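# Lift glass lid off steel pot, set it flat beside

## Task

Remove the glass lid from the steel pot and place it on the table next to the pot, lying flat with its knob pointing up and not overlapping the pot, while everything else stays roughly where it was; when done, neither arm may be in contact with any loose object.

## Robot and tools

Robot: two arms over a table. left_arm (on the +y side) carries a left hand; right_arm carries a right hand, its mirror image. Calibrated bases in the scene frame: left_arm at (+0.044, +0.344, 0) m, quat_wxyz (+1.000, 0, 0, +0.026); right_arm at (+0.016, -0.300, 0) m, quat_wxyz (+1.000, 0, 0, +0.031). A camera stand is fixed behind the arms.

Scene frame: origin at table-top height, halfway between the nominal bases; +x points out over the table, +z up, +y toward left_arm. Image left/right do not match arm names.

Hand point axes (right hand): +z runs along straight fingers toward the tips, +y out of the palm face (palm surface at y = -0.062 m), +x across the palm away from the thumb. On the left hand +x points toward the thumb instead. Straight fingertips reach about z = +0.12 to +0.14 m; fingers bending curl the tips toward +y and back. A rigid mast near the wrist (x +0.05 to +0.10, z -0.16 to -0.11, up to y = +0.06 m; x sign flipped on the left hand) can strike things. Fingertips have rubber caps; the rest is hard plastic.

Tool execute_actions. Argument actions: a list of actions run in order. Each action is a table of at most 15 rows, one row per 1/30 s control step; if fewer rows are given, the final row is repeated to fill 15. Every row has exactly 48 numbers, each in [-1, 1], covering both arms even if one is idle:
1-6: left_arm dx, dy, dz, rx, ry, rz.
7-22: left hand hinge goals.
23-24: left current_limit, speed.
25-30: right_arm dx, dy, dz, rx, ry, rz.
31-46: right hand hinge goals.
47-48: right current_limit, speed.
Arm numbers are offsets, not poses: they shift the hand point target away from the Hand target held when that action began, measured along that Hand target's own axes. Each row is measured from that same starting target, so rows in one action do not stack; but the next action starts from the new target, so repeating an offset moves further. Scale: 1.0 equals 0.6 m for dx, dy, dz and 180 degrees for rotations; rx, ry, rz form a single rotation vector. All zeros re-requests the current target.
Hand hinge numbers are absolute goal angles, mapped linearly between each hinge's stops, in this order: index_mcp, index_abd, index_pip, index_dip, middle_mcp, middle_abd, middle_pip, middle_dip, ring_mcp, ring_abd, ring_pip, ring_dip, thumb_cmc, thumb_axl, thumb_mcp, thumb_ipl. Brackets give degrees at +1 and -1, then the straight value: _mcp (-18, +128; +0.75), _abd (-60, +60; +0.00), _pip (-29, +108; +0.58), _dip (-21, +117; +0.70), thumb_cmc (-20, +120; +0.71), thumb_axl (-27, +140; +0.68), thumb_mcp (-69, +109; +0.23), thumb_ipl (-77, +108; +0.17). Moving toward -1 curls fingers toward the palm and swings the thumb in front of the palm. Zero is a real goal; to leave a hand unchanged, copy back its hand_goal, hand_current_limit and hand_speed. current_limit maps -1..+1 to 0..550 mA (floor 11 mA) for all hand motors; speed sets goal travel at (speed+1)/2 of 8.5 rad/s. Start values: current_limit +0.4, speed -0.6. Settings persist until rewritten.
Argument cameras (optional): list of names, ["all"] or []. Omitted or null gives all images for an empty actions list, none otherwise. A wrong name invalidates the call. An empty actions list just returns state and images.

Tool zoom_image: camera (one of cam_head_left, cam_head_right, cam_high, cam_low, cam_left_wrist, cam_right_wrist) and region [x0, y0, x1, y1] in pixels of that camera's latest image, origin top-left, width and height each at most 504. Only cameras in the newest images can be zoomed. All cameras are 672x504; wrist cameras are fisheye; calibration matrices map scene frame to camera frame and may be a few mm or degrees off.

Tool finished_scene: scene (integer 1 to 3, the current one). Ends the scene for good; call it only when the lid rests flat, knob up, beside the pot and both hands are clear.

Results: end_effector_position (m) and end_effector_quat_wxyz per hand point in the scene frame, possibly a few cm off; Hand target (the commanded pose after clipping, base for the next offsets); joint positions, velocities ("within noise" when still) and torques (include arm weight; positive toward larger joint values); per-motor hand_goal, hand_measured, hand_current_ma (positive pushes toward -1), hand_state (moving, goal, blocked, overload); some step positions during motion.

Behaviour: orientation commands are limited to 40 degrees beyond the measured orientation each step. The hand often stops short of the target, and sags more when loaded; send the missing distance again or aim higher. A finger grips only when its goal lies past the object surface. Current at 495 mA or more for 5 s shuts a motor off for 10 s. Joint motors reaching 100 °C make that arm drop; a MOTOR HOT line appears from 85 °C. Joint ranges (rad): waist ±2.880, shoulder 0 to 3.142, elbow 0 to 3.019, wrist pitch -1.693 to 1.571, wrist yaw ±1.571, wrist roll ±2.094.

Avoid: dropping the lid or releasing it while it moves, slamming it down, hard pushes or hits on the pot or table, anything falling or being left off the table, contact between the two arms, and one hand closing on the other's fingers. To stop pressing against something, command the target back beyond the hand point. Loose objects may occasionally be nudged by outside forces.

Each tool is called after "Emit:" by a JSON object that holds its "method" and its "body", one argument or row to a line.

## Session

Emit:
{"method": "execute_actions", "body": {
  "actions": []
}}

Scene clock: 0.00 s.
left_arm: end_effector_position=(+0.4823, +0.3902, +0.3717) hand_goal=(+0.754, +0.000, +0.576, +0.696, +0.754, +0.000, +0.576, +0.696, +0.754, +0.000, +0.576, +0.696, +0.714, +0.678, +0.226, +0.168) hand_measured=(+0.754, +0.000, +0.576, +0.696, +0.754, +0.000, +0.576, +0.696, +0.754, +0.000, +0.576, +0.696, +0.714, +0.678, +0.226, +0.168) hand_current_ma=(+0, +0, +0, +0, +0, +0, +0, +0, +0, +0, +0, +0, +0, +0, +0, +0) hand_state=(goal, goal, goal, goal, goal, goal, goal, goal, goal, goal, goal, goal, goal, goal, goal, goal) hand_current_limit=0.40 hand_speed=-0.60 end_effector_quat_wxyz=(+0.070, +0.313, +0.931, +0.175) | right_arm: end_effector_position=(+0.2307, -0.1047, +0.3858) hand_goal=(+0.754, +0.000, +0.576, +0.696, +0.754, +0.000, +0.576, +0.696, +0.754, +0.000, +0.576, +0.696, +0.714, +0.678, +0.226, +0.168) hand_measured=(+0.754, +0.000, +0.576, +0.696, +0.754, +0.000, +0.576, +0.696, +0.754, +0.000, +0.576, +0.696, +0.714, +0.678, +0.226, +0.168) hand_current_ma=(+0, +0, +0, +0, +0, +0, +0, +0, +0, +0, +0, +0, +0, +0, +0, +0) hand_state=(goal, goal, goal, goal, goal, goal, goal, goal, goal, goal, goal, goal, goal, goal, goal, goal) hand_current_limit=0.40 hand_speed=-0.60 end_effector_quat_wxyz=(+0.064, +0.834, +0.352, +0.421)
Joint positions: left_arm=[-0.266 1.297 1.458 -1.546 -0.333 -1.104] | right_arm=[1.309 0.891 1.088 -1.287 0.768 1.946]
Joint velocities: within noise
Joint torques (N m): no reading
Motor temperatures (°C): left_arm=[24 24 23 26 23 25] | right_arm=[24 24 27 23 23 23]
Heat: left arm: hottest wrist pitch 26 °C; right arm: hottest elbow 27 °C.
Hand target: left_arm +0.4859, +0.3895, +0.3859; +0.087, +0.310, +0.930, +0.177 | right_arm +0.2311, -0.1023, +0.3930; +0.057, +0.833, +0.348, +0.425

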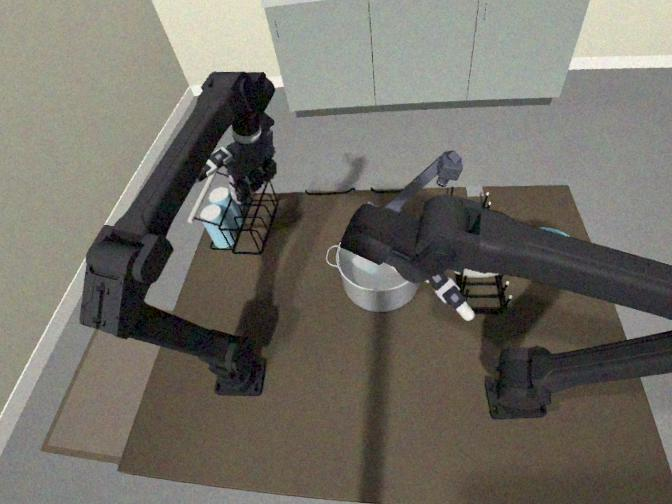

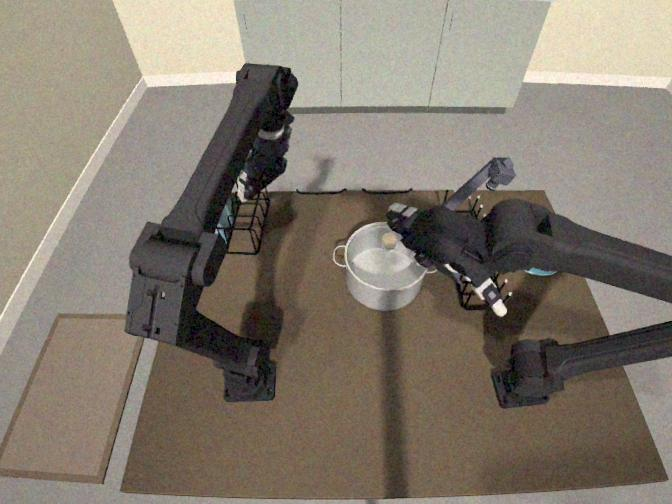

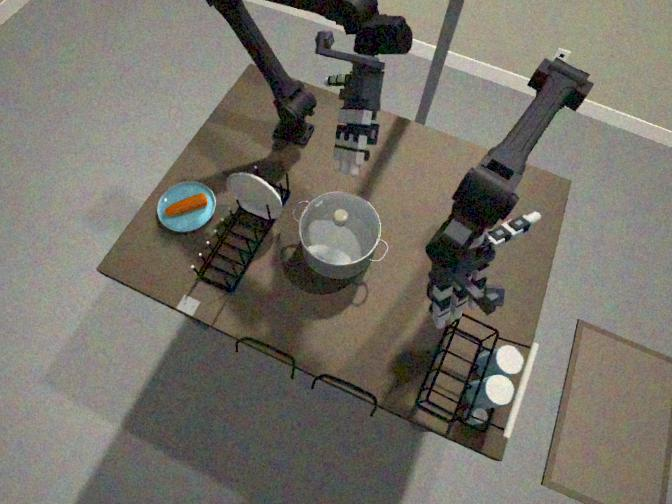

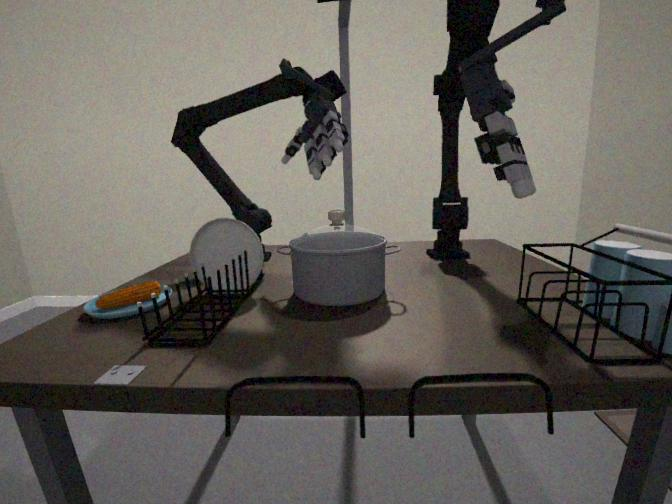

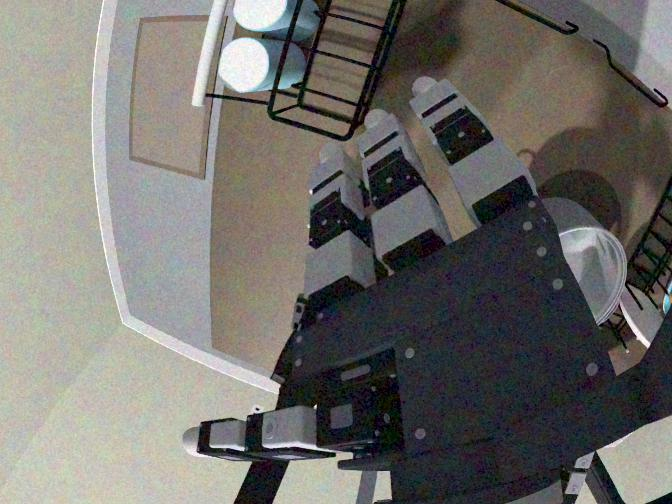

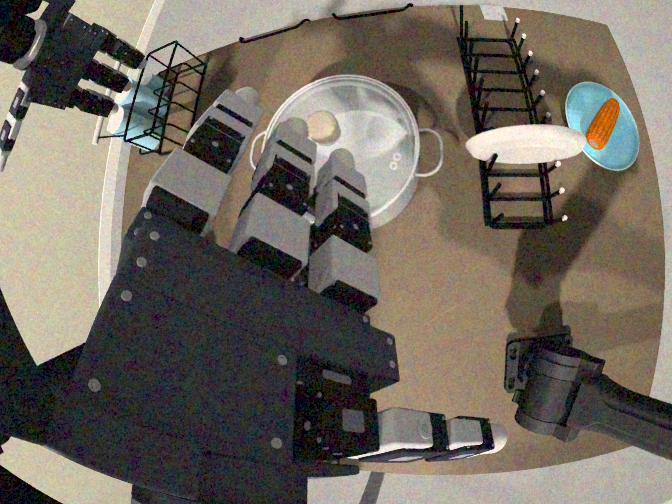

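Emit:
{"method": "zoom_image", "body": {
  "camera": "cam_high",
  "region": [270, 160, 420, 300]
}}

Emit:
{"method": "zoom_image", "body": {
  "camera": "cam_low",
  "region": [260, 190, 420, 330]
}}

Emit:
{"method": "zoom_image", "body": {
  "camera": "cam_right_wrist",
  "region": [230, 50, 470, 250]
}}

Emit:
{"method": "zoom_image", "body": {
  "camera": "cam_head_right",
  "region": [310, 190, 490, 330]
}}

Scaled by 3.360.

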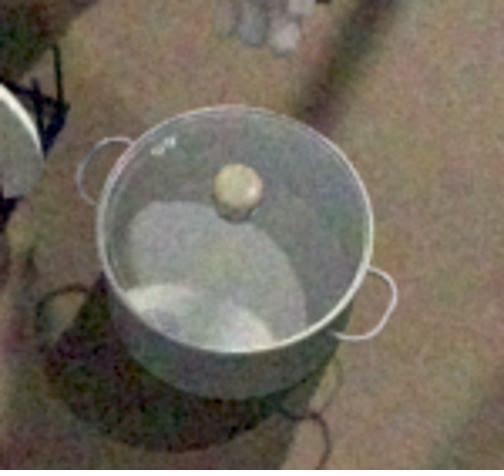

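Scaled by 3.150.

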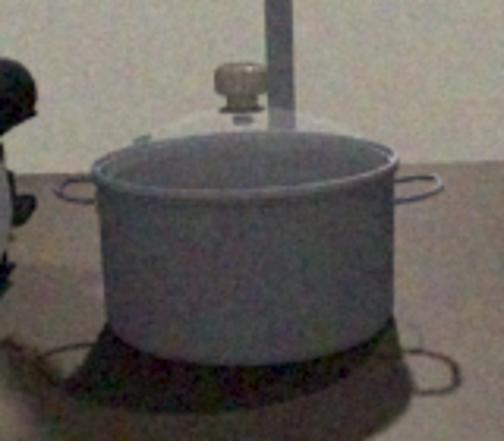

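Scaled by 2.100 from the camera's 672x504 image, which has a finer 960x720 frame.

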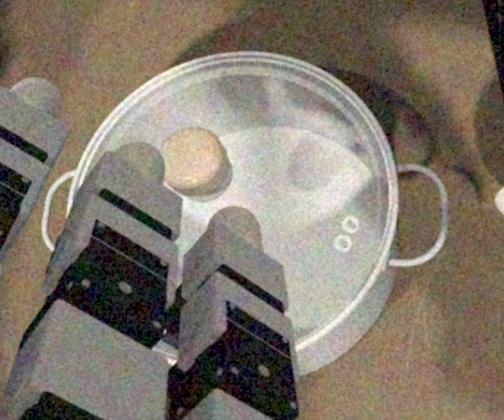

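Scaled by 2.800.

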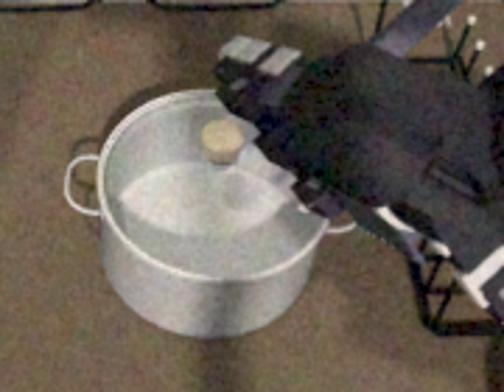

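Emit:
{"method": "execute_actions", "body": {
  "actions": [
    [[0,0,0,0,0,0,0.754,0,0.576,0.696,0.754,0,0.576,0.696,0.754,0,0.576,0.696,0.714,0.678,0.226,0.168,0.4,-0.6,0,0,0,0.0432,-0.0104,0.0229,0.754,0,0.576,0.696,0.754,0,0.576,0.696,0.754,0,0.576,0.696,0.714,0.678,0.226,0.168,0.4,-0.6]],
    [[0,0,0,0,0,0,0.754,0,0.576,0.696,0.754,0,0.576,0.696,0.754,0,0.576,0.696,0.714,0.678,0.226,0.168,0.4,-0.6,0,0,0,0.0432,-0.0104,0.0229,0.754,0,0.576,0.696,0.754,0,0.576,0.696,0.754,0,0.576,0.696,0.714,0.678,0.226,0.168,0.4,-0.6]],
    [[0,0,0,0,0,0,0.754,0,0.576,0.696,0.754,0,0.576,0.696,0.754,0,0.576,0.696,0.714,0.678,0.226,0.168,0.4,-0.6,0,0,0,0.0432,-0.0104,0.0229,0.754,0,0.576,0.696,0.754,0,0.576,0.696,0.754,0,0.576,0.696,0.714,0.678,0.226,0.168,0.4,-0.6]],
    [[0,0,0,0,0,0,0.754,0,0.576,0.696,0.754,0,0.576,0.696,0.754,0,0.576,0.696,0.714,0.678,0.226,0.168,0.4,-0.6,0,0,0,0.0432,-0.0104,0.0229,0.754,0,0.576,0.696,0.754,0,0.576,0.696,0.754,0,0.576,0.696,0.714,0.678,0.226,0.168,0.4,-0.6]]
  ]
}}

Scene clock: 34.27 s.
left_arm: end_effector_position=(+0.4823, +0.3902, +0.3717) hand_goal=(+0.754, +0.000, +0.576, +0.696, +0.754, +0.000, +0.576, +0.696, +0.754, +0.000, +0.576, +0.696, +0.714, +0.678, +0.226, +0.168) hand_measured=(+0.754, +0.000, +0.576, +0.696, +0.754, +0.000, +0.576, +0.696, +0.754, +0.000, +0.576, +0.696, +0.714, +0.678, +0.224, +0.168) hand_current_ma=(-1, +0, +2, +0, -1, +0, +2, +0, -1, +0, +2, +0, +1, -2, -8, -1) hand_state=(goal, goal, goal, goal, goal, goal, goal, goal, goal, goal, goal, goal, goal, goal, goal, goal) hand_current_limit=0.40 hand_speed=-0.60 end_effector_quat_wxyz=(+0.070, +0.313, +0.931, +0.175) | right_arm: end_effector_position=(+0.2272, -0.1011, +0.3678) hand_goal=(+0.754, +0.000, +0.576, +0.696, +0.754, +0.000, +0.576, +0.696, +0.754, +0.000, +0.576, +0.696, +0.714, +0.678, +0.226, +0.168) hand_measured=(+0.752, +0.000, +0.576, +0.696, +0.752, +0.000, +0.576, +0.696, +0.752, +0.000, +0.576, +0.696, +0.714, +0.678, +0.224, +0.168) hand_current_ma=(-2, +0, +0, +0, -1, +0, +0, +0, -1, +0, +0, +0, +0, -1, -2, +0) hand_state=(goal, goal, goal, goal, goal, goal, goal, goal, goal, goal, goal, goal, goal, goal, goal, goal) hand_current_limit=0.40 hand_speed=-0.60 end_effector_quat_wxyz=(-0.195, +0.890, +0.328, +0.249)
Joint positions: left_arm=[-0.266 1.297 1.458 -1.546 -0.333 -1.104] | right_arm=[0.952 0.825 1.199 -1.302 -0.001 1.881]
Joint torques (N m): left_arm=[0.21 -8.94 11.49 0.53 -0.51 -0.07] | right_arm=[-1.03 -3.08 13.78 1.42 -0.06 -0.11]
Motor temperatures (°C): left_arm=[24 25 30 26 23 25] | right_arm=[24 24 30 23 24 23]
Heat: left arm: hottest elbow 30 °C; right arm: hottest elbow 30 °C.
Hand target: left_arm +0.4859, +0.3895, +0.3859; +0.087, +0.310, +0.930, +0.177 | right_arm +0.2312, -0.1023, +0.3932; -0.206, +0.884, +0.323, +0.266
Off the commanded pose: left_arm 0.015 m, 2 deg | right_arm 0.026 m, 3 deg.
Step readings (end_effector_position of left_arm | right_arm):
0: (+0.4823, +0.3902, +0.3717) | (+0.2307, -0.1047, +0.3858)
1: (+0.4823, +0.3902, +0.3717) | (+0.2305, -0.1043, +0.3851)
2: (+0.4823, +0.3902, +0.3717) | (+0.2294, -0.1027, +0.3818)
4: (+0.4823, +0.3902, +0.3717) | (+0.2263, -0.0990, +0.3729)
8: (+0.4823, +0.3902, +0.3717) | (+0.2260, -0.1009, +0.3677)
15: (+0.4823, +0.3902, +0.3717) | (+0.2269, -0.1049, +0.3679)
16: (+0.4823, +0.3902, +0.3717) | (+0.2266, -0.1043, +0.3674)
17: (+0.4823, +0.3902, +0.3717) | (+0.2253, -0.1025, +0.3646)
19: (+0.4823, +0.3902, +0.3717) | (+0.2233, -0.0990, +0.3602)
23: (+0.4823, +0.3902, +0.3717) | (+0.2255, -0.1019, +0.3645)
30: (+0.4823, +0.3902, +0.3717) | (+0.2266, -0.1044, +0.3711)
31: (+0.4823, +0.3902, +0.3717) | (+0.2261, -0.1037, +0.3702)
32: (+0.4823, +0.3902, +0.3717) | (+0.2245, -0.1015, +0.3676)
34: (+0.4823, +0.3902, +0.3717) | (+0.2221, -0.0978, +0.3625)
38: (+0.4823, +0.3902, +0.3717) | (+0.2260, -0.1005, +0.3639)
45: (+0.4823, +0.3902, +0.3717) | (+0.2272, -0.1017, +0.3689)
46: (+0.4823, +0.3902, +0.3717) | (+0.2266, -0.1009, +0.3682)
47: (+0.4823, +0.3902, +0.3717) | (+0.2248, -0.0987, +0.3661)
49: (+0.4823, +0.3902, +0.3717) | (+0.2215, -0.0952, +0.3622)
53: (+0.4823, +0.3902, +0.3717) | (+0.2263, -0.0994, +0.3644)
60: (+0.4823, +0.3902, +0.3717) | (+0.2272, -0.1009, +0.3680)

Emit:
{"method": "execute_actions", "body": {
  "actions": [
    [[0,0,0,0,0,0,0.754,0,0.576,0.696,0.754,0,0.576,0.696,0.754,0,0.576,0.696,0.714,0.678,0.226,0.168,0.4,-0.6,0,0,0,0.0432,-0.0104,0.0229,0.754,0,0.576,0.696,0.754,0,0.576,0.696,0.754,0,0.576,0.696,0.714,0.678,0.226,0.168,0.4,-0.6]],
    [[0,0,0,0,0,0,0.754,0,0.576,0.696,0.754,0,0.576,0.696,0.754,0,0.576,0.696,0.714,0.678,0.226,0.168,0.4,-0.6,0,0,0,0.0432,-0.0104,0.0229,0.754,0,0.576,0.696,0.754,0,0.576,0.696,0.754,0,0.576,0.696,0.714,0.678,0.226,0.168,0.4,-0.6]],
    [[0,0,0,0,0,0,0.754,0,0.576,0.696,0.754,0,0.576,0.696,0.754,0,0.576,0.696,0.714,0.678,0.226,0.168,0.4,-0.6,0,0,0,0.0432,-0.0104,0.0229,0.754,0,0.576,0.696,0.754,0,0.576,0.696,0.754,0,0.576,0.696,0.714,0.678,0.226,0.168,0.4,-0.6]],
    [[0,0,0,0,0,0,0.754,0,0.576,0.696,0.754,0,0.576,0.696,0.754,0,0.576,0.696,0.714,0.678,0.226,0.168,0.4,-0.6,0,0,0,0.0432,-0.0104,0.0229,0.754,0,0.576,0.696,0.754,0,0.576,0.696,0.754,0,0.576,0.696,0.714,0.678,0.226,0.168,0.4,-0.6]]
  ],
  "cameras": ["cam_high","cam_low","cam_right_wrist"]
}}

Scene clock: 38.43 s.
left_arm: end_effector_position=(+0.4823, +0.3902, +0.3717) hand_goal=(+0.754, +0.000, +0.576, +0.696, +0.754, +0.000, +0.576, +0.696, +0.754, +0.000, +0.576, +0.696, +0.714, +0.678, +0.226, +0.168) hand_measured=(+0.754, +0.000, +0.576, +0.696, +0.754, +0.000, +0.576, +0.696, +0.754, +0.000, +0.576, +0.696, +0.714, +0.678, +0.224, +0.168) hand_current_ma=(-1, +0, +2, +0, -1, +0, +2, +0, -1, +0, +2, +0, +1, -2, -8, -1) hand_state=(goal, goal, goal, goal, goal, goal, goal, goal, goal, goal, goal, goal, goal, goal, goal, goal) hand_current_limit=0.40 hand_speed=-0.60 end_effector_quat_wxyz=(+0.070, +0.313, +0.931, +0.175) | right_arm: end_effector_position=(+0.2234, -0.1021, +0.3712) hand_goal=(+0.754, +0.000, +0.576, +0.696, +0.754, +0.000, +0.576, +0.696, +0.754, +0.000, +0.576, +0.696, +0.714, +0.678, +0.226, +0.168) hand_measured=(+0.746, +0.000, +0.576, +0.696, +0.748, +0.000, +0.576, +0.696, +0.746, +0.000, +0.576, +0.696, +0.710, +0.678, +0.224, +0.168) hand_current_ma=(-13, +0, +0, +0, -9, +0, +0, +0, -11, +0, +0, +0, -5, -1, -2, +0) hand_state=(goal, goal, goal, goal, goal, goal, goal, goal, goal, goal, goal, goal, goal, goal, goal, goal) hand_current_limit=0.40 hand_speed=-0.60 end_effector_quat_wxyz=(-0.446, +0.854, +0.261, +0.061)
Joint positions: left_arm=[-0.266 1.297 1.458 -1.546 -0.333 -1.104] | right_arm=[0.424 0.926 1.296 -1.534 -0.865 1.654]
Joint torques (N m): left_arm=[0.21 -9 11.51 0.53 -0.5 -0.07] | right_arm=[-1.38 -2.9 13.23 0.85 -0.9 -0.06]
Heat: left arm: hottest elbow 30 °C; right arm: hottest elbow 30 °C.
Hand target: left_arm +0.4859, +0.3895, +0.3859; +0.087, +0.310, +0.930, +0.177 | right_arm +0.2312, -0.1024, +0.3930; -0.449, +0.849, +0.266, +0.081
Off the commanded pose: left_arm 0.015 m, 2 deg | right_arm 0.023 m, 2 deg.
Step readings (end_effector_position of left_arm | right_arm):
0: (+0.4823, +0.3902, +0.3717) | (+0.2272, -0.1011, +0.3678)
1: (+0.4823, +0.3902, +0.3717) | (+0.2267, -0.1005, +0.3675)
2: (+0.4823, +0.3902, +0.3717) | (+0.2240, -0.0979, +0.3657)
4: (+0.4823, +0.3902, +0.3717) | (+0.2204, -0.0952, +0.3637)
8: (+0.4823, +0.3902, +0.3717) | (+0.2255, -0.1007, +0.3671)
15: (+0.4823, +0.3902, +0.3717) | (+0.2260, -0.1020, +0.3696)
16: (+0.4823, +0.3902, +0.3717) | (+0.2253, -0.1016, +0.3694)
17: (+0.4823, +0.3902, +0.3717) | (+0.2222, -0.0990, +0.3684)
19: (+0.4823, +0.3902, +0.3717) | (+0.2180, -0.0965, +0.3673)
23: (+0.4823, +0.3902, +0.3717) | (+0.2233, -0.1025, +0.3713)
30: (+0.4823, +0.3902, +0.3717) | (+0.2244, -0.1028, +0.3719)
31: (+0.4823, +0.3902, +0.3717) | (+0.2238, -0.1022, +0.3715)
32: (+0.4823, +0.3902, +0.3717) | (+0.2210, -0.0996, +0.3710)
34: (+0.4823, +0.3902, +0.3717) | (+0.2170, -0.0967, +0.3711)
38: (+0.4823, +0.3902, +0.3717) | (+0.2232, -0.1020, +0.3730)
45: (+0.4823, +0.3902, +0.3717) | (+0.2239, -0.1023, +0.3708)
46: (+0.4823, +0.3902, +0.3717) | (+0.2234, -0.1018, +0.3709)
47: (+0.4823, +0.3902, +0.3717) | (+0.2204, -0.0995, +0.3714)
49: (+0.4823, +0.3902, +0.3717) | (+0.2162, -0.0971, +0.3736)
53: (+0.4823, +0.3902, +0.3717) | (+0.2222, -0.1020, +0.3759)
60: (+0.4823, +0.3902, +0.3717) | (+0.2237, -0.1020, +0.3714)
camera_calibration:
cam_right_wrist: T_world_to_cam=[[-0.367713, -0.612865, -0.699416, 0.313416], [-0.547977, -0.464862, 0.695431, -0.230043], [-0.751338, 0.638983, -0.1649, 0.419913], [0, 0, 0, 1]] pos_world=[0.304685, -0.183174, 0.448431]
Images, in order (width x height): cam_high 672x504, cam_low 672x504, cam_right_wrist 672x504.

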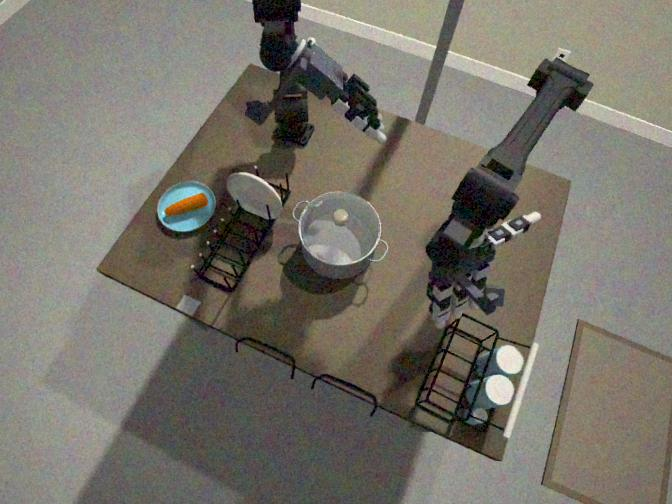

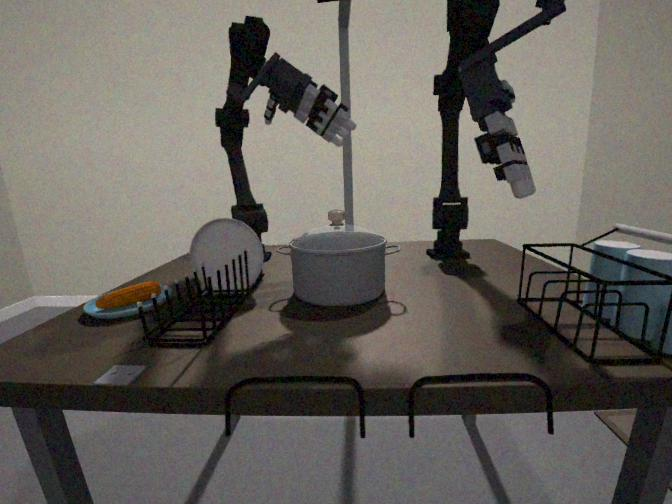

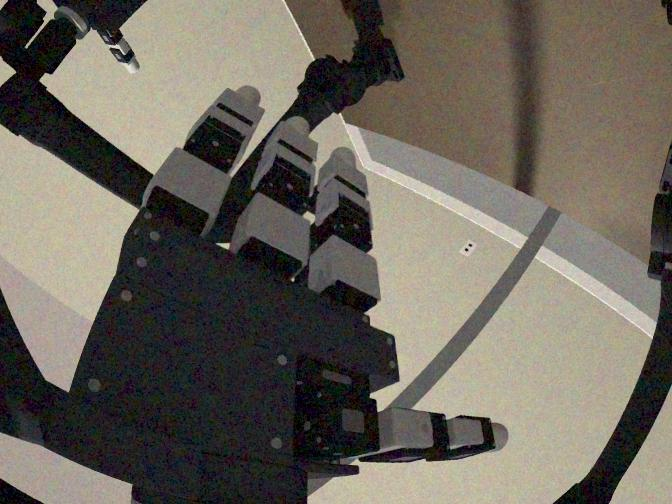

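Emit:
{"method": "execute_actions", "body": {
  "actions": [
    [[0,0,0,0,0,0,0.754,0,0.576,0.696,0.754,0,0.576,0.696,0.754,0,0.576,0.696,0.714,0.678,0.226,0.168,0.4,-0.6,0.028,0.003,0.03,0.0216,-0.0052,0.0115,0.754,0,0.576,0.696,0.754,0,0.576,0.696,0.754,0,0.576,0.696,0.714,0.678,0.226,0.168,0.4,-0.6]],
    [[0,0,0,0,0,0,0.754,0,0.576,0.696,0.754,0,0.576,0.696,0.754,0,0.576,0.696,0.714,0.678,0.226,0.168,0.4,-0.6,0.028,0.003,0.03,0.0216,-0.0052,0.0115,0.754,0,0.576,0.696,0.754,0,0.576,0.696,0.754,0,0.576,0.696,0.714,0.678,0.226,0.168,0.4,-0.6]],
    [[0,0,0,0,0,0,0.754,0,0.576,0.696,0.754,0,0.576,0.696,0.754,0,0.576,0.696,0.714,0.678,0.226,0.168,0.4,-0.6,0.028,0.003,0.03,0.0216,-0.0052,0.0115,0.754,0,0.576,0.696,0.754,0,0.576,0.696,0.754,0,0.576,0.696,0.714,0.678,0.226,0.168,0.4,-0.6]],
    [[0,0,0,0,0,0,0.754,0,0.576,0.696,0.754,0,0.576,0.696,0.754,0,0.576,0.696,0.714,0.678,0.226,0.168,0.4,-0.6,0.028,0.003,0.03,0.0216,-0.0052,0.0115,0.754,0,0.576,0.696,0.754,0,0.576,0.696,0.754,0,0.576,0.696,0.714,0.678,0.226,0.168,0.4,-0.6]],
    [[0,0,0,0,0,0,0.754,0,0.576,0.696,0.754,0,0.576,0.696,0.754,0,0.576,0.696,0.714,0.678,0.226,0.168,0.4,-0.6,0.028,0.003,0.03,0.0216,-0.0052,0.0115,0.754,0,0.576,0.696,0.754,0,0.576,0.696,0.754,0,0.576,0.696,0.714,0.678,0.226,0.168,0.4,-0.6]],
    [[0,0,0,0,0,0,0.754,0,0.576,0.696,0.754,0,0.576,0.696,0.754,0,0.576,0.696,0.714,0.678,0.226,0.168,0.4,-0.6,0.028,0.003,0.03,0.0216,-0.0052,0.0115,0.754,0,0.576,0.696,0.754,0,0.576,0.696,0.754,0,0.576,0.696,0.714,0.678,0.226,0.168,0.4,-0.6]]
  ],
  "cameras": ["cam_high","cam_low","cam_right_wrist"]
}}

Scene clock: 44.50 s.
left_arm: end_effector_position=(+0.4823, +0.3902, +0.3717) hand_goal=(+0.754, +0.000, +0.576, +0.696, +0.754, +0.000, +0.576, +0.696, +0.754, +0.000, +0.576, +0.696, +0.714, +0.678, +0.226, +0.168) hand_measured=(+0.754, +0.000, +0.576, +0.696, +0.754, +0.000, +0.576, +0.696, +0.754, +0.000, +0.576, +0.696, +0.714, +0.678, +0.224, +0.168) hand_current_ma=(-1, +0, +2, +0, -1, +0, +2, +0, -1, +0, +2, +0, +1, -2, -8, -1) hand_state=(goal, goal, goal, goal, goal, goal, goal, goal, goal, goal, goal, goal, goal, goal, goal, goal) hand_current_limit=0.40 hand_speed=-0.60 end_effector_quat_wxyz=(+0.070, +0.313, +0.931, +0.175) | right_arm: end_effector_position=(+0.2958, +0.0146, +0.3453) hand_goal=(+0.754, +0.000, +0.576, +0.696, +0.754, +0.000, +0.576, +0.696, +0.754, +0.000, +0.576, +0.696, +0.714, +0.678, +0.226, +0.168) hand_measured=(+0.744, +0.000, +0.576, +0.696, +0.746, +0.000, +0.576, +0.696, +0.744, +0.000, +0.576, +0.696, +0.708, +0.678, +0.224, +0.168) hand_current_ma=(-15, +0, +0, +0, -11, +0, +0, +0, -14, +0, +0, +0, -8, -1, -2, +0) hand_state=(goal, goal, goal, goal, goal, goal, goal, goal, goal, goal, goal, goal, goal, goal, goal, goal) hand_current_limit=0.40 hand_speed=-0.60 end_effector_quat_wxyz=(-0.599, +0.774, +0.189, -0.079)
Joint positions: left_arm=[-0.266 1.297 1.458 -1.546 -0.333 -1.104] | right_arm=[0.433 1.285 1.366 -1.233 -1.271 1.897]
Joint torques (N m): left_arm=[0.21 -9 11.52 0.5 -0.51 -0.06] | right_arm=[0.91 -9.7 12.79 1.62 -1.1 0.11]
Heat: left arm: hottest elbow 31 °C; right arm: hottest elbow 31 °C.
Hand target: left_arm +0.4859, +0.3895, +0.3859; +0.087, +0.310, +0.930, +0.177 | right_arm +0.3012, +0.0245, +0.3632; -0.604, +0.767, +0.206, -0.064
Off the commanded pose: left_arm 0.015 m, 2 deg | right_arm 0.021 m, 3 deg.
Step readings (end_effector_position of left_arm | right_arm):
0: (+0.4823, +0.3902, +0.3717) | (+0.2235, -0.1020, +0.3712)
1: (+0.4823, +0.3902, +0.3717) | (+0.2232, -0.1017, +0.3714)
2: (+0.4823, +0.3902, +0.3717) | (+0.2225, -0.0999, +0.3719)
4: (+0.4823, +0.3902, +0.3717) | (+0.2226, -0.0949, +0.3740)
8: (+0.4823, +0.3902, +0.3717) | (+0.2288, -0.0875, +0.3712)
15: (+0.4823, +0.3902, +0.3717) | (+0.2340, -0.0842, +0.3653)
16: (+0.4823, +0.3902, +0.3717) | (+0.2337, -0.0837, +0.3656)
17: (+0.4823, +0.3902, +0.3717) | (+0.2331, -0.0819, +0.3664)
19: (+0.4823, +0.3902, +0.3717) | (+0.2333, -0.0762, +0.3688)
23: (+0.4823, +0.3902, +0.3717) | (+0.2406, -0.0682, +0.3667)
30: (+0.4823, +0.3902, +0.3717) | (+0.2462, -0.0646, +0.3607)
31: (+0.4823, +0.3902, +0.3717) | (+0.2460, -0.0642, +0.3611)
32: (+0.4823, +0.3902, +0.3717) | (+0.2454, -0.0623, +0.3620)
34: (+0.4823, +0.3902, +0.3717) | (+0.2457, -0.0568, +0.3645)
38: (+0.4823, +0.3902, +0.3717) | (+0.2533, -0.0490, +0.3623)
45: (+0.4823, +0.3902, +0.3717) | (+0.2590, -0.0453, +0.3560)
46: (+0.4823, +0.3902, +0.3717) | (+0.2587, -0.0449, +0.3564)
47: (+0.4823, +0.3902, +0.3717) | (+0.2580, -0.0431, +0.3574)
49: (+0.4823, +0.3902, +0.3717) | (+0.2586, -0.0378, +0.3602)
53: (+0.4823, +0.3902, +0.3717) | (+0.2663, -0.0301, +0.3581)
60: (+0.4823, +0.3902, +0.3717) | (+0.2720, -0.0265, +0.3516)
61: (+0.4823, +0.3902, +0.3717) | (+0.2718, -0.0260, +0.3521)
62: (+0.4823, +0.3902, +0.3717) | (+0.2713, -0.0244, +0.3532)
64: (+0.4823, +0.3902, +0.3717) | (+0.2720, -0.0192, +0.3563)
68: (+0.4823, +0.3902, +0.3717) | (+0.2798, -0.0116, +0.3541)
75: (+0.4823, +0.3902, +0.3717) | (+0.2856, -0.0079, +0.3477)
76: (+0.4823, +0.3902, +0.3717) | (+0.2854, -0.0074, +0.3482)
77: (+0.4823, +0.3902, +0.3717) | (+0.2848, -0.0058, +0.3496)
79: (+0.4823, +0.3902, +0.3717) | (+0.2851, -0.0003, +0.3528)
83: (+0.4823, +0.3902, +0.3717) | (+0.2906, +0.0092, +0.3508)
90: (+0.4823, +0.3902, +0.3717) | (+0.2959, +0.0142, +0.3447)
camera_calibration:
cam_right_wrist: T_world_to_cam=[[-0.59446, -0.455258, -0.66284, 0.445617], [-0.246358, -0.681552, 0.689054, -0.202025], [-0.765457, 0.572911, 0.292999, 0.242509], [0, 0, 0, 1]] pos_world=[0.400761, -0.0737552, 0.363524]
Images, in order (width x height): cam_high 672x504, cam_low 672x504, cam_right_wrist 672x504.

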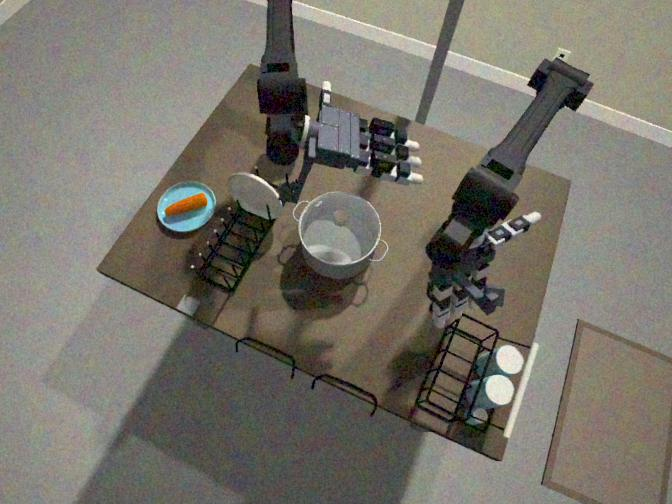

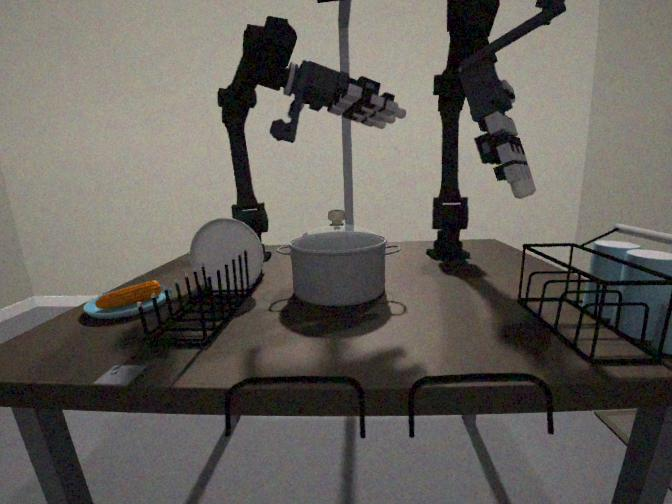

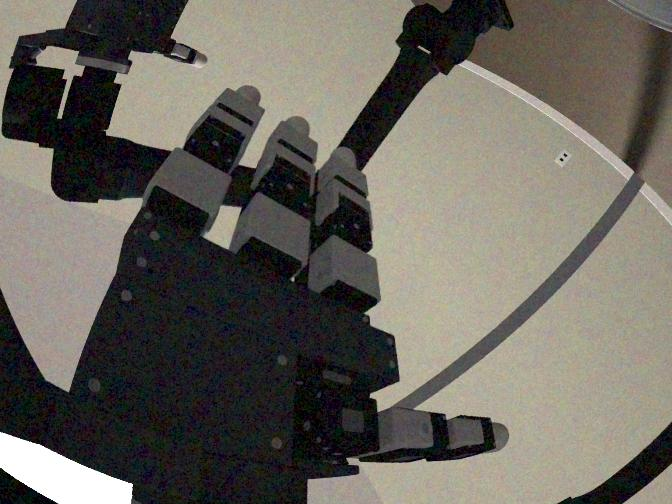

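Emit:
{"method": "execute_actions", "body": {
  "actions": [
    [[0,0,0,0,0,0,0.754,0,0.576,0.696,0.754,0,0.576,0.696,0.754,0,0.576,0.696,0.714,0.678,0.226,0.168,0.4,-0.6,0.0025,0.013,0.006,0.005,-0.0013,0.0058,0.3,-0.1,0.45,0.65,0.3,0.1,0.45,0.65,0.754,0,0.576,0.696,0.0,0.678,0.337,0.168,0.4,-0.6],[0,0,0,0,0,0,0.754,0,0.576,0.696,0.754,0,0.576,0.696,0.754,0,0.576,0.696,0.714,0.678,0.226,0.168,0.4,-0.6,0.0049,0.0258,0.0124,0.01,-0.0026,0.0117,0.3,-0.1,0.45,0.65,0.3,0.1,0.45,0.65,0.754,0,0.576,0.696,0.0,0.678,0.337,0.168,0.4,-0.6]],
    [[0,0,0,0,0,0,0.754,0,0.576,0.696,0.754,0,0.576,0.696,0.754,0,0.576,0.696,0.714,0.678,0.226,0.168,0.4,-0.6,0.0049,0.0258,0.0124,0.01,-0.0026,0.0117,-0.096,-0.1,0.358,0.624,-0.096,0.1,0.358,0.624,0.754,0,0.576,0.696,-0.657,0.678,0.337,0.168,0.4,-0.6]],
    [[0,0,0,0,0,0,0.754,0,0.576,0.696,0.754,0,0.576,0.696,0.754,0,0.576,0.696,0.714,0.678,0.226,0.168,0.4,-0.6,0.0049,0.0258,0.0124,0.01,-0.0026,0.0117,-0.096,-0.1,0.358,0.624,-0.096,0.1,0.358,0.624,0.754,0,0.576,0.696,-0.657,0.678,0.337,0.168,0.4,-0.6]],
    [[0,0,0,0,0,0,0.754,0,0.576,0.696,0.754,0,0.576,0.696,0.754,0,0.576,0.696,0.714,0.678,0.226,0.168,0.4,-0.6,0.0049,0.0258,0.0124,0.01,-0.0026,0.0117,-0.096,-0.1,0.358,0.624,-0.096,0.1,0.358,0.624,0.754,0,0.576,0.696,-0.657,0.678,0.337,0.168,0.4,-0.6]]
  ],
  "cameras": ["cam_high","cam_low","cam_right_wrist","cam_head_right","cam_head_left"]
}}

Scene clock: 50.03 s.
left_arm: end_effector_position=(+0.4823, +0.3902, +0.3717) hand_goal=(+0.754, +0.000, +0.576, +0.696, +0.754, +0.000, +0.576, +0.696, +0.754, +0.000, +0.576, +0.696, +0.714, +0.678, +0.226, +0.168) hand_measured=(+0.754, +0.000, +0.576, +0.696, +0.754, +0.000, +0.576, +0.696, +0.754, +0.000, +0.576, +0.696, +0.714, +0.678, +0.224, +0.168) hand_current_ma=(-1, +0, +2, +0, -1, +0, +2, +0, -1, +0, +2, +0, +1, -2, -8, -1) hand_state=(goal, goal, goal, goal, goal, goal, goal, goal, goal, goal, goal, goal, goal, goal, goal, goal) hand_current_limit=0.40 hand_speed=-0.60 end_effector_quat_wxyz=(+0.070, +0.313, +0.931, +0.175) | right_arm: end_effector_position=(+0.3132, +0.0424, +0.3083) hand_goal=(-0.096, -0.100, +0.358, +0.624, -0.096, +0.100, +0.358, +0.624, +0.754, +0.000, +0.576, +0.696, -0.656, +0.678, +0.338, +0.168) hand_measured=(-0.096, -0.092, +0.360, +0.626, -0.098, +0.094, +0.360, +0.626, +0.744, +0.000, +0.576, +0.696, -0.652, +0.678, +0.334, +0.168) hand_current_ma=(-1, +11, +2, +3, -2, -7, +1, +2, -14, +0, +0, +0, +4, -1, -6, +0) hand_state=(goal, goal, goal, goal, goal, goal, goal, goal, goal, goal, goal, goal, goal, goal, goal, goal) hand_current_limit=0.40 hand_speed=-0.60 end_effector_quat_wxyz=(-0.641, +0.739, +0.163, -0.126)
Joint positions: left_arm=[-0.266 1.297 1.458 -1.546 -0.333 -1.104] | right_arm=[0.433 1.374 1.289 -0.968 -1.401 2.072]
Joint torques (N m): left_arm=[0.38 -8.82 11.51 0.49 -0.5 -0.06] | right_arm=[0.38 -10.58 8.12 1.78 -1.01 0.1]
Heat: left arm: hottest elbow 31 °C; right arm: hottest elbow 32 °C.
Hand target: left_arm +0.4859, +0.3895, +0.3859; +0.087, +0.310, +0.930, +0.177 | right_arm +0.3115, +0.0457, +0.2976; -0.641, +0.740, +0.154, -0.134
Off the commanded pose: left_arm 0.015 m, 2 deg | right_arm 0.011 m, 1 deg.
joint sent to its limit (right arm) — joint 6 (wrist roll), upper limit. The joint targets still meet the commanded pose.
Step readings (end_effector_position of left_arm | right_arm):
0: (+0.4823, +0.3902, +0.3717) | (+0.2958, +0.0146, +0.3454)
1: (+0.4823, +0.3902, +0.3717) | (+0.2957, +0.0147, +0.3455)
2: (+0.4823, +0.3902, +0.3717) | (+0.2955, +0.0152, +0.3462)
4: (+0.4823, +0.3902, +0.3717) | (+0.2959, +0.0172, +0.3482)
8: (+0.4823, +0.3902, +0.3717) | (+0.2985, +0.0204, +0.3491)
15: (+0.4823, +0.3902, +0.3717) | (+0.3020, +0.0227, +0.3463)
16: (+0.4823, +0.3902, +0.3717) | (+0.3020, +0.0230, +0.3464)
17: (+0.4823, +0.3902, +0.3717) | (+0.3017, +0.0238, +0.3474)
19: (+0.4823, +0.3902, +0.3717) | (+0.3025, +0.0261, +0.3489)
23: (+0.4823, +0.3902, +0.3717) | (+0.3065, +0.0296, +0.3467)
30: (+0.4823, +0.3902, +0.3717) | (+0.3087, +0.0311, +0.3414)
31: (+0.4823, +0.3902, +0.3717) | (+0.3086, +0.0313, +0.3415)
32: (+0.4823, +0.3902, +0.3717) | (+0.3082, +0.0320, +0.3419)
34: (+0.4823, +0.3902, +0.3717) | (+0.3075, +0.0334, +0.3409)
38: (+0.4823, +0.3902, +0.3717) | (+0.3087, +0.0353, +0.3324)
45: (+0.4823, +0.3902, +0.3717) | (+0.3114, +0.0372, +0.3235)
46: (+0.4823, +0.3902, +0.3717) | (+0.3114, +0.0374, +0.3236)
47: (+0.4823, +0.3902, +0.3717) | (+0.3112, +0.0380, +0.3242)
49: (+0.4823, +0.3902, +0.3717) | (+0.3107, +0.0394, +0.3236)
53: (+0.4823, +0.3902, +0.3717) | (+0.3114, +0.0410, +0.3164)
60: (+0.4823, +0.3902, +0.3717) | (+0.3133, +0.0424, +0.3080)
camera_calibration:
cam_right_wrist: T_world_to_cam=[[-0.666155, -0.415061, -0.619647, 0.451479], [-0.145088, -0.74284, 0.653558, -0.171385], [-0.731565, 0.525274, 0.434626, 0.198429], [0, 0, 0, 1]] pos_world=[0.421053, -0.0441498, 0.305525]
Images, in order (width x height): cam_head_left 672x504, cam_head_right 672x504, cam_high 672x504, cam_low 672x504, cam_right_wrist 672x504.

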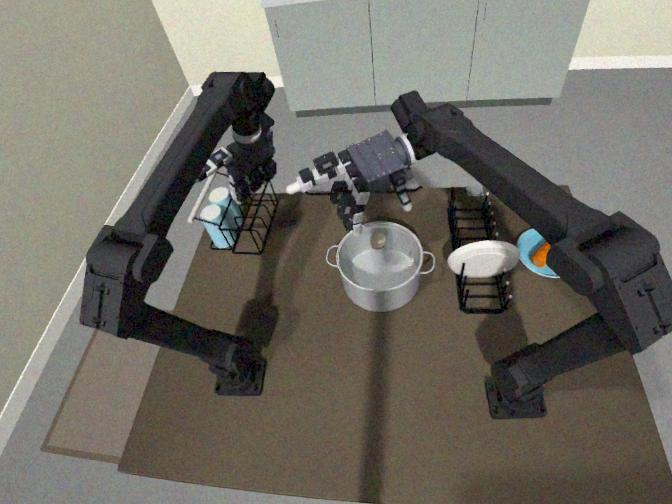

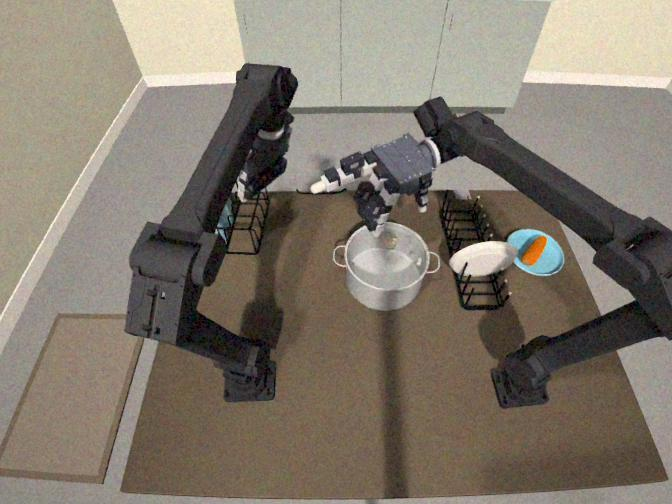

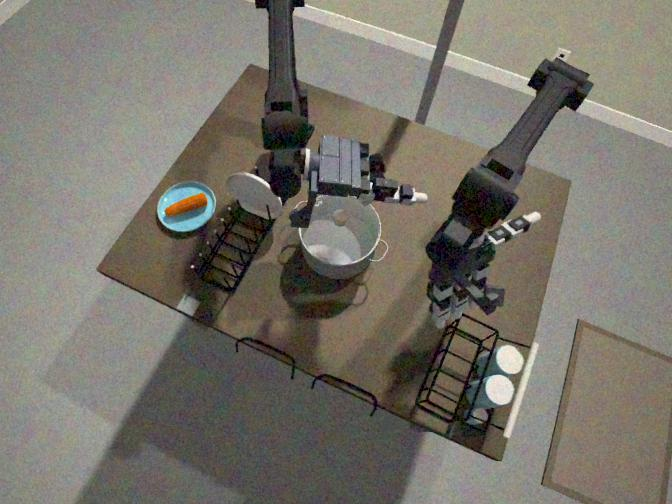

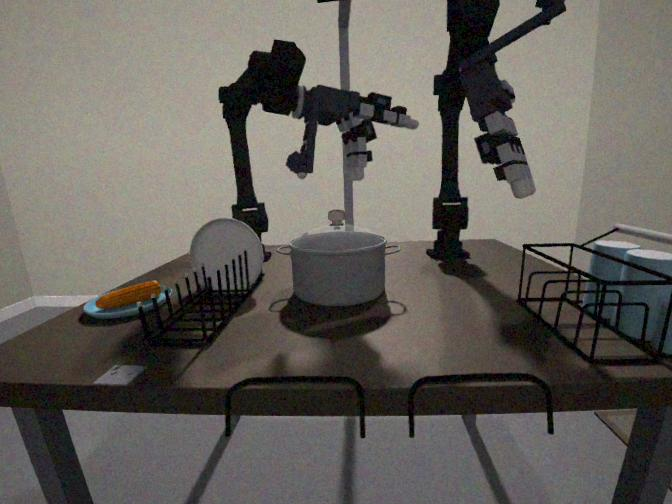

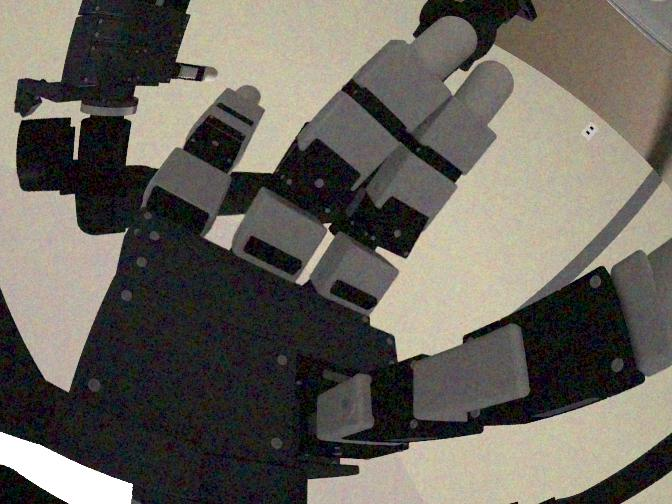

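Emit:
{"method": "zoom_image", "body": {
  "camera": "cam_low",
  "region": [270, 80, 430, 240]
}}

Emit:
{"method": "zoom_image", "body": {
  "camera": "cam_high",
  "region": [270, 120, 450, 280]
}}

Emit:
{"method": "zoom_image", "body": {
  "camera": "cam_head_right",
  "region": [300, 120, 460, 320]
}}

Emit:
{"method": "zoom_image", "body": {
  "camera": "cam_head_left",
  "region": [280, 120, 450, 320]
}}

Scaled by 3.150.

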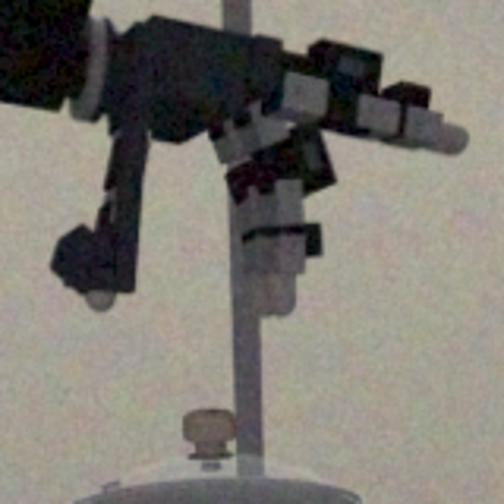

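Scaled by 2.800.

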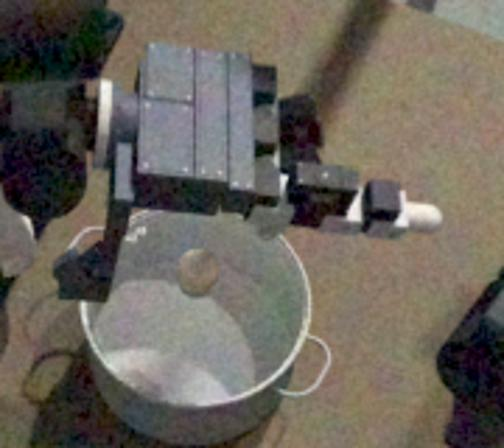

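Scaled by 2.520.

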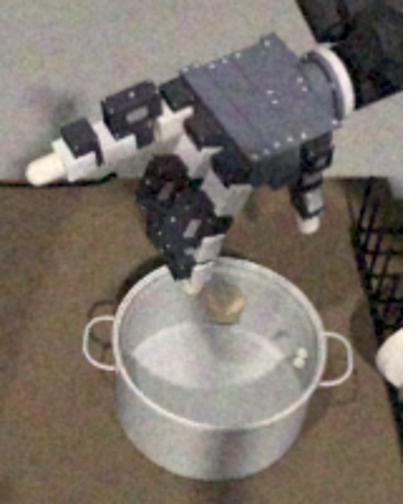

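Scaled by 2.520.

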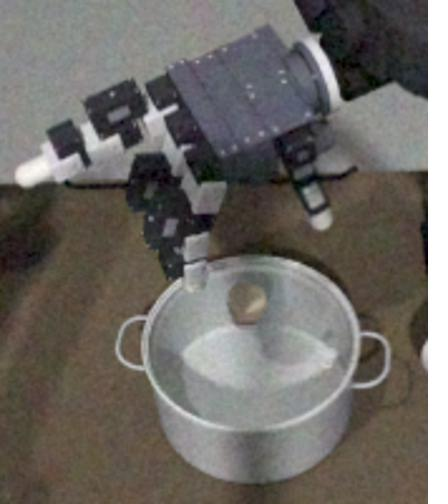

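Emit:
{"method": "execute_actions", "body": {
  "actions": [
    [[0,0,0,0,0,0,0.754,0,0.576,0.696,0.754,0,0.576,0.696,0.754,0,0.576,0.696,0.714,0.678,0.226,0.168,0.4,-0.6,0.0032,0.025,0.0059,0,-0.0099,-0.0014,-0.096,-0.1,0.358,0.624,-0.096,0.1,0.358,0.624,0.754,0,0.576,0.696,-0.657,0.678,0.337,0.168,0.4,-0.6]],
    [[0,0,0,0,0,0,0.754,0,0.576,0.696,0.754,0,0.576,0.696,0.754,0,0.576,0.696,0.714,0.678,0.226,0.168,0.4,-0.6,0.0032,0.025,0.0059,0,-0.0099,-0.0014,-0.096,-0.1,0.358,0.624,-0.096,0.1,0.358,0.624,0.754,0,0.576,0.696,-0.657,0.678,0.337,0.168,0.4,-0.6]],
    [[0,0,0,0,0,0,0.754,0,0.576,0.696,0.754,0,0.576,0.696,0.754,0,0.576,0.696,0.714,0.678,0.226,0.168,0.4,-0.6,0.0032,0.025,0.0059,0,-0.0099,-0.0014,-0.096,-0.1,0.358,0.624,-0.096,0.1,0.358,0.624,0.754,0,0.576,0.696,-0.657,0.678,0.337,0.168,0.4,-0.6]]
  ],
  "cameras": ["cam_high","cam_low","cam_head_right","cam_head_left"]
}}

Emit:
{"method": "zoom_image", "body": {
  "camera": "cam_low",
  "region": [270, 100, 430, 260]
}}

Emit:
{"method": "zoom_image", "body": {
  "camera": "cam_head_left",
  "region": [320, 160, 450, 290]
}}

Emit:
{"method": "zoom_image", "body": {
  "camera": "cam_high",
  "region": [270, 120, 450, 280]
}}

Scene clock: 60.23 s.
left_arm: end_effector_position=(+0.4823, +0.3902, +0.3717) hand_goal=(+0.754, +0.000, +0.576, +0.696, +0.754, +0.000, +0.576, +0.696, +0.754, +0.000, +0.576, +0.696, +0.714, +0.678, +0.226, +0.168) hand_measured=(+0.754, +0.000, +0.576, +0.696, +0.754, +0.000, +0.576, +0.696, +0.754, +0.000, +0.576, +0.696, +0.714, +0.678, +0.224, +0.168) hand_current_ma=(-1, +0, +2, +0, -1, +0, +2, +0, -1, +0, +2, +0, +1, -2, -8, -1) hand_state=(goal, goal, goal, goal, goal, goal, goal, goal, goal, goal, goal, goal, goal, goal, goal, goal) hand_current_limit=0.40 hand_speed=-0.60 end_effector_quat_wxyz=(+0.070, +0.313, +0.931, +0.175) | right_arm: end_effector_position=(+0.3115, +0.0431, +0.2481) hand_goal=(-0.096, -0.100, +0.358, +0.624, -0.096, +0.100, +0.358, +0.624, +0.754, +0.000, +0.576, +0.696, -0.656, +0.678, +0.338, +0.168) hand_measured=(-0.096, -0.092, +0.360, +0.626, -0.098, +0.094, +0.360, +0.626, +0.744, +0.000, +0.576, +0.696, -0.652, +0.678, +0.334, +0.168) hand_current_ma=(-1, +11, +2, +3, -2, -7, +1, +2, -14, +0, +0, +0, +3, -1, -6, +0) hand_state=(goal, goal, goal, goal, goal, goal, goal, goal, goal, goal, goal, goal, goal, goal, goal, goal) hand_current_limit=0.40 hand_speed=-0.60 end_effector_quat_wxyz=(-0.635, +0.735, +0.178, -0.159)
Joint positions: left_arm=[-0.266 1.297 1.458 -1.546 -0.333 -1.104] | right_arm=[0.437 1.501 1.284 -1.239 -1.425 1.696]
Joint torques (N m): left_arm=[0.21 -8.94 11.52 0.5 -0.51 -0.07] | right_arm=[0.91 -11.63 11.21 0.28 -1.14 -0.08]
Heat: left arm: hottest elbow 32 °C; right arm: hottest elbow 32 °C.
Hand target: left_arm +0.4859, +0.3895, +0.3859; +0.087, +0.310, +0.930, +0.177 | right_arm +0.3151, +0.0519, +0.2516; -0.634, +0.732, +0.189, -0.164
Off the commanded pose: left_arm 0.015 m, 2 deg | right_arm 0.010 m, 1 deg.
Step readings (end_effector_position of left_arm | right_arm):
0: (+0.4823, +0.3902, +0.3717) | (+0.3132, +0.0424, +0.3083)
1: (+0.4823, +0.3902, +0.3717) | (+0.3131, +0.0424, +0.3083)
2: (+0.4823, +0.3902, +0.3717) | (+0.3130, +0.0426, +0.3084)
4: (+0.4823, +0.3902, +0.3717) | (+0.3134, +0.0432, +0.3082)
8: (+0.4823, +0.3902, +0.3717) | (+0.3150, +0.0442, +0.3026)
15: (+0.4823, +0.3902, +0.3717) | (+0.3172, +0.0451, +0.2945)
16: (+0.4823, +0.3902, +0.3717) | (+0.3172, +0.0451, +0.2942)
17: (+0.4823, +0.3902, +0.3717) | (+0.3169, +0.0451, +0.2940)
19: (+0.4823, +0.3902, +0.3717) | (+0.3161, +0.0450, +0.2928)
23: (+0.4823, +0.3902, +0.3717) | (+0.3163, +0.0450, +0.2856)
30: (+0.4823, +0.3902, +0.3717) | (+0.3163, +0.0445, +0.2738)
31: (+0.4823, +0.3902, +0.3717) | (+0.3161, +0.0444, +0.2732)
32: (+0.4823, +0.3902, +0.3717) | (+0.3159, +0.0443, +0.2724)
34: (+0.4823, +0.3902, +0.3717) | (+0.3150, +0.0445, +0.2704)
38: (+0.4823, +0.3902, +0.3717) | (+0.3144, +0.0445, +0.2624)
45: (+0.4823, +0.3902, +0.3717) | (+0.3124, +0.0437, +0.2503)
Images, in order (width x height): cam_head_left 672x504, cam_head_right 672x504, cam_high 672x504, cam_low 672x504.

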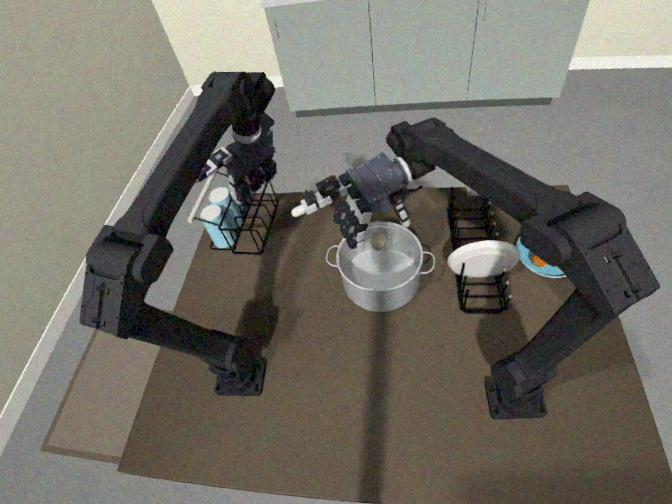

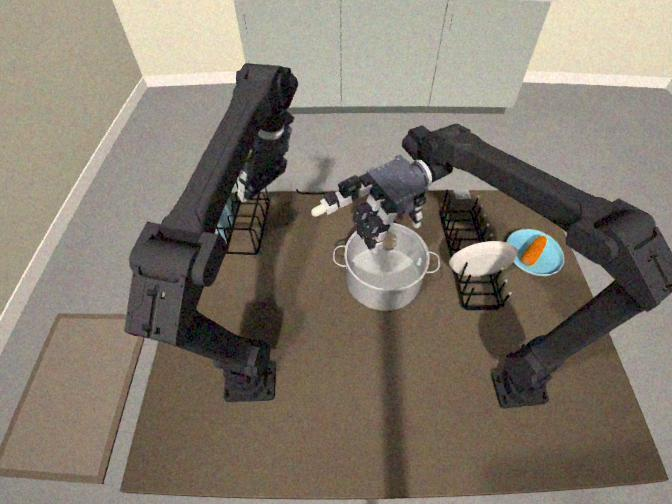

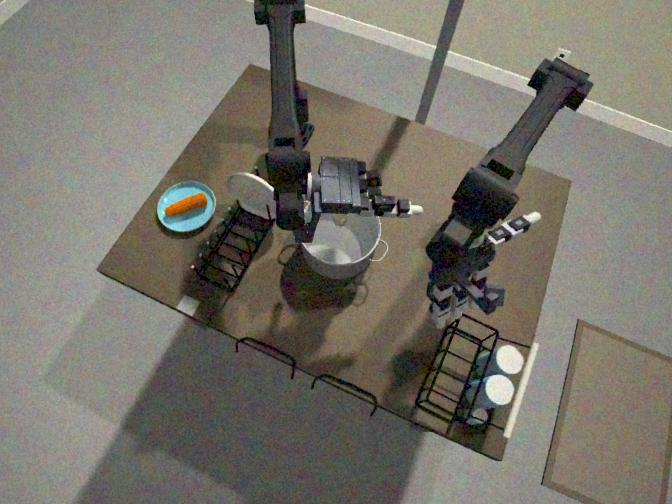

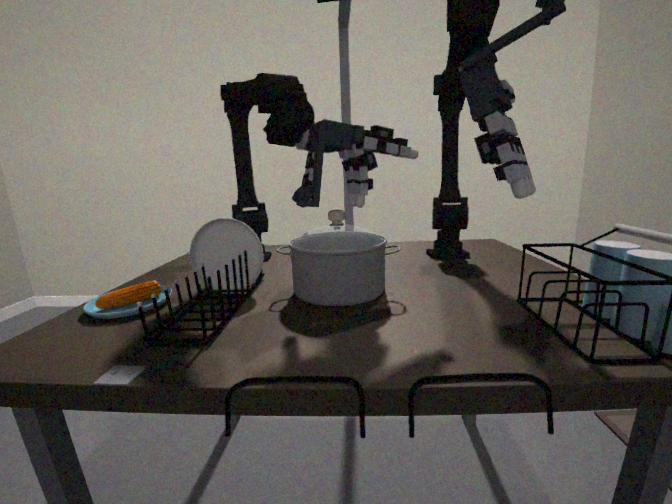

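Scaled by 3.150.

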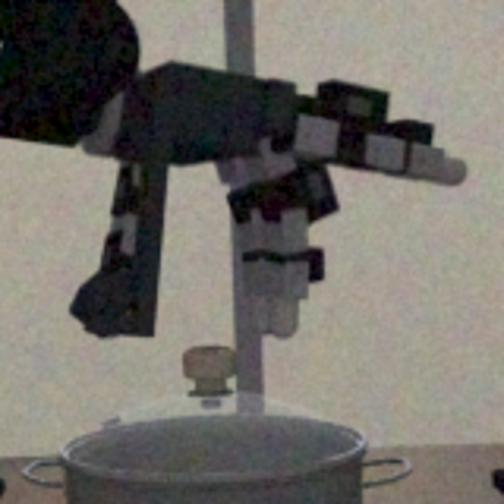

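Scaled by 3.877.

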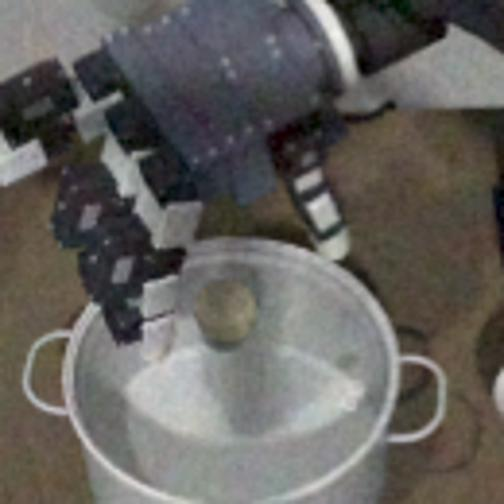

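Scaled by 2.800.

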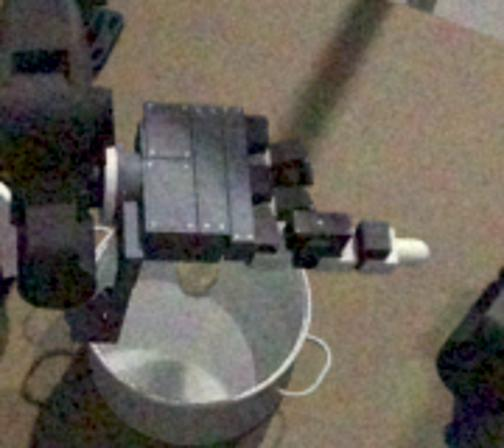

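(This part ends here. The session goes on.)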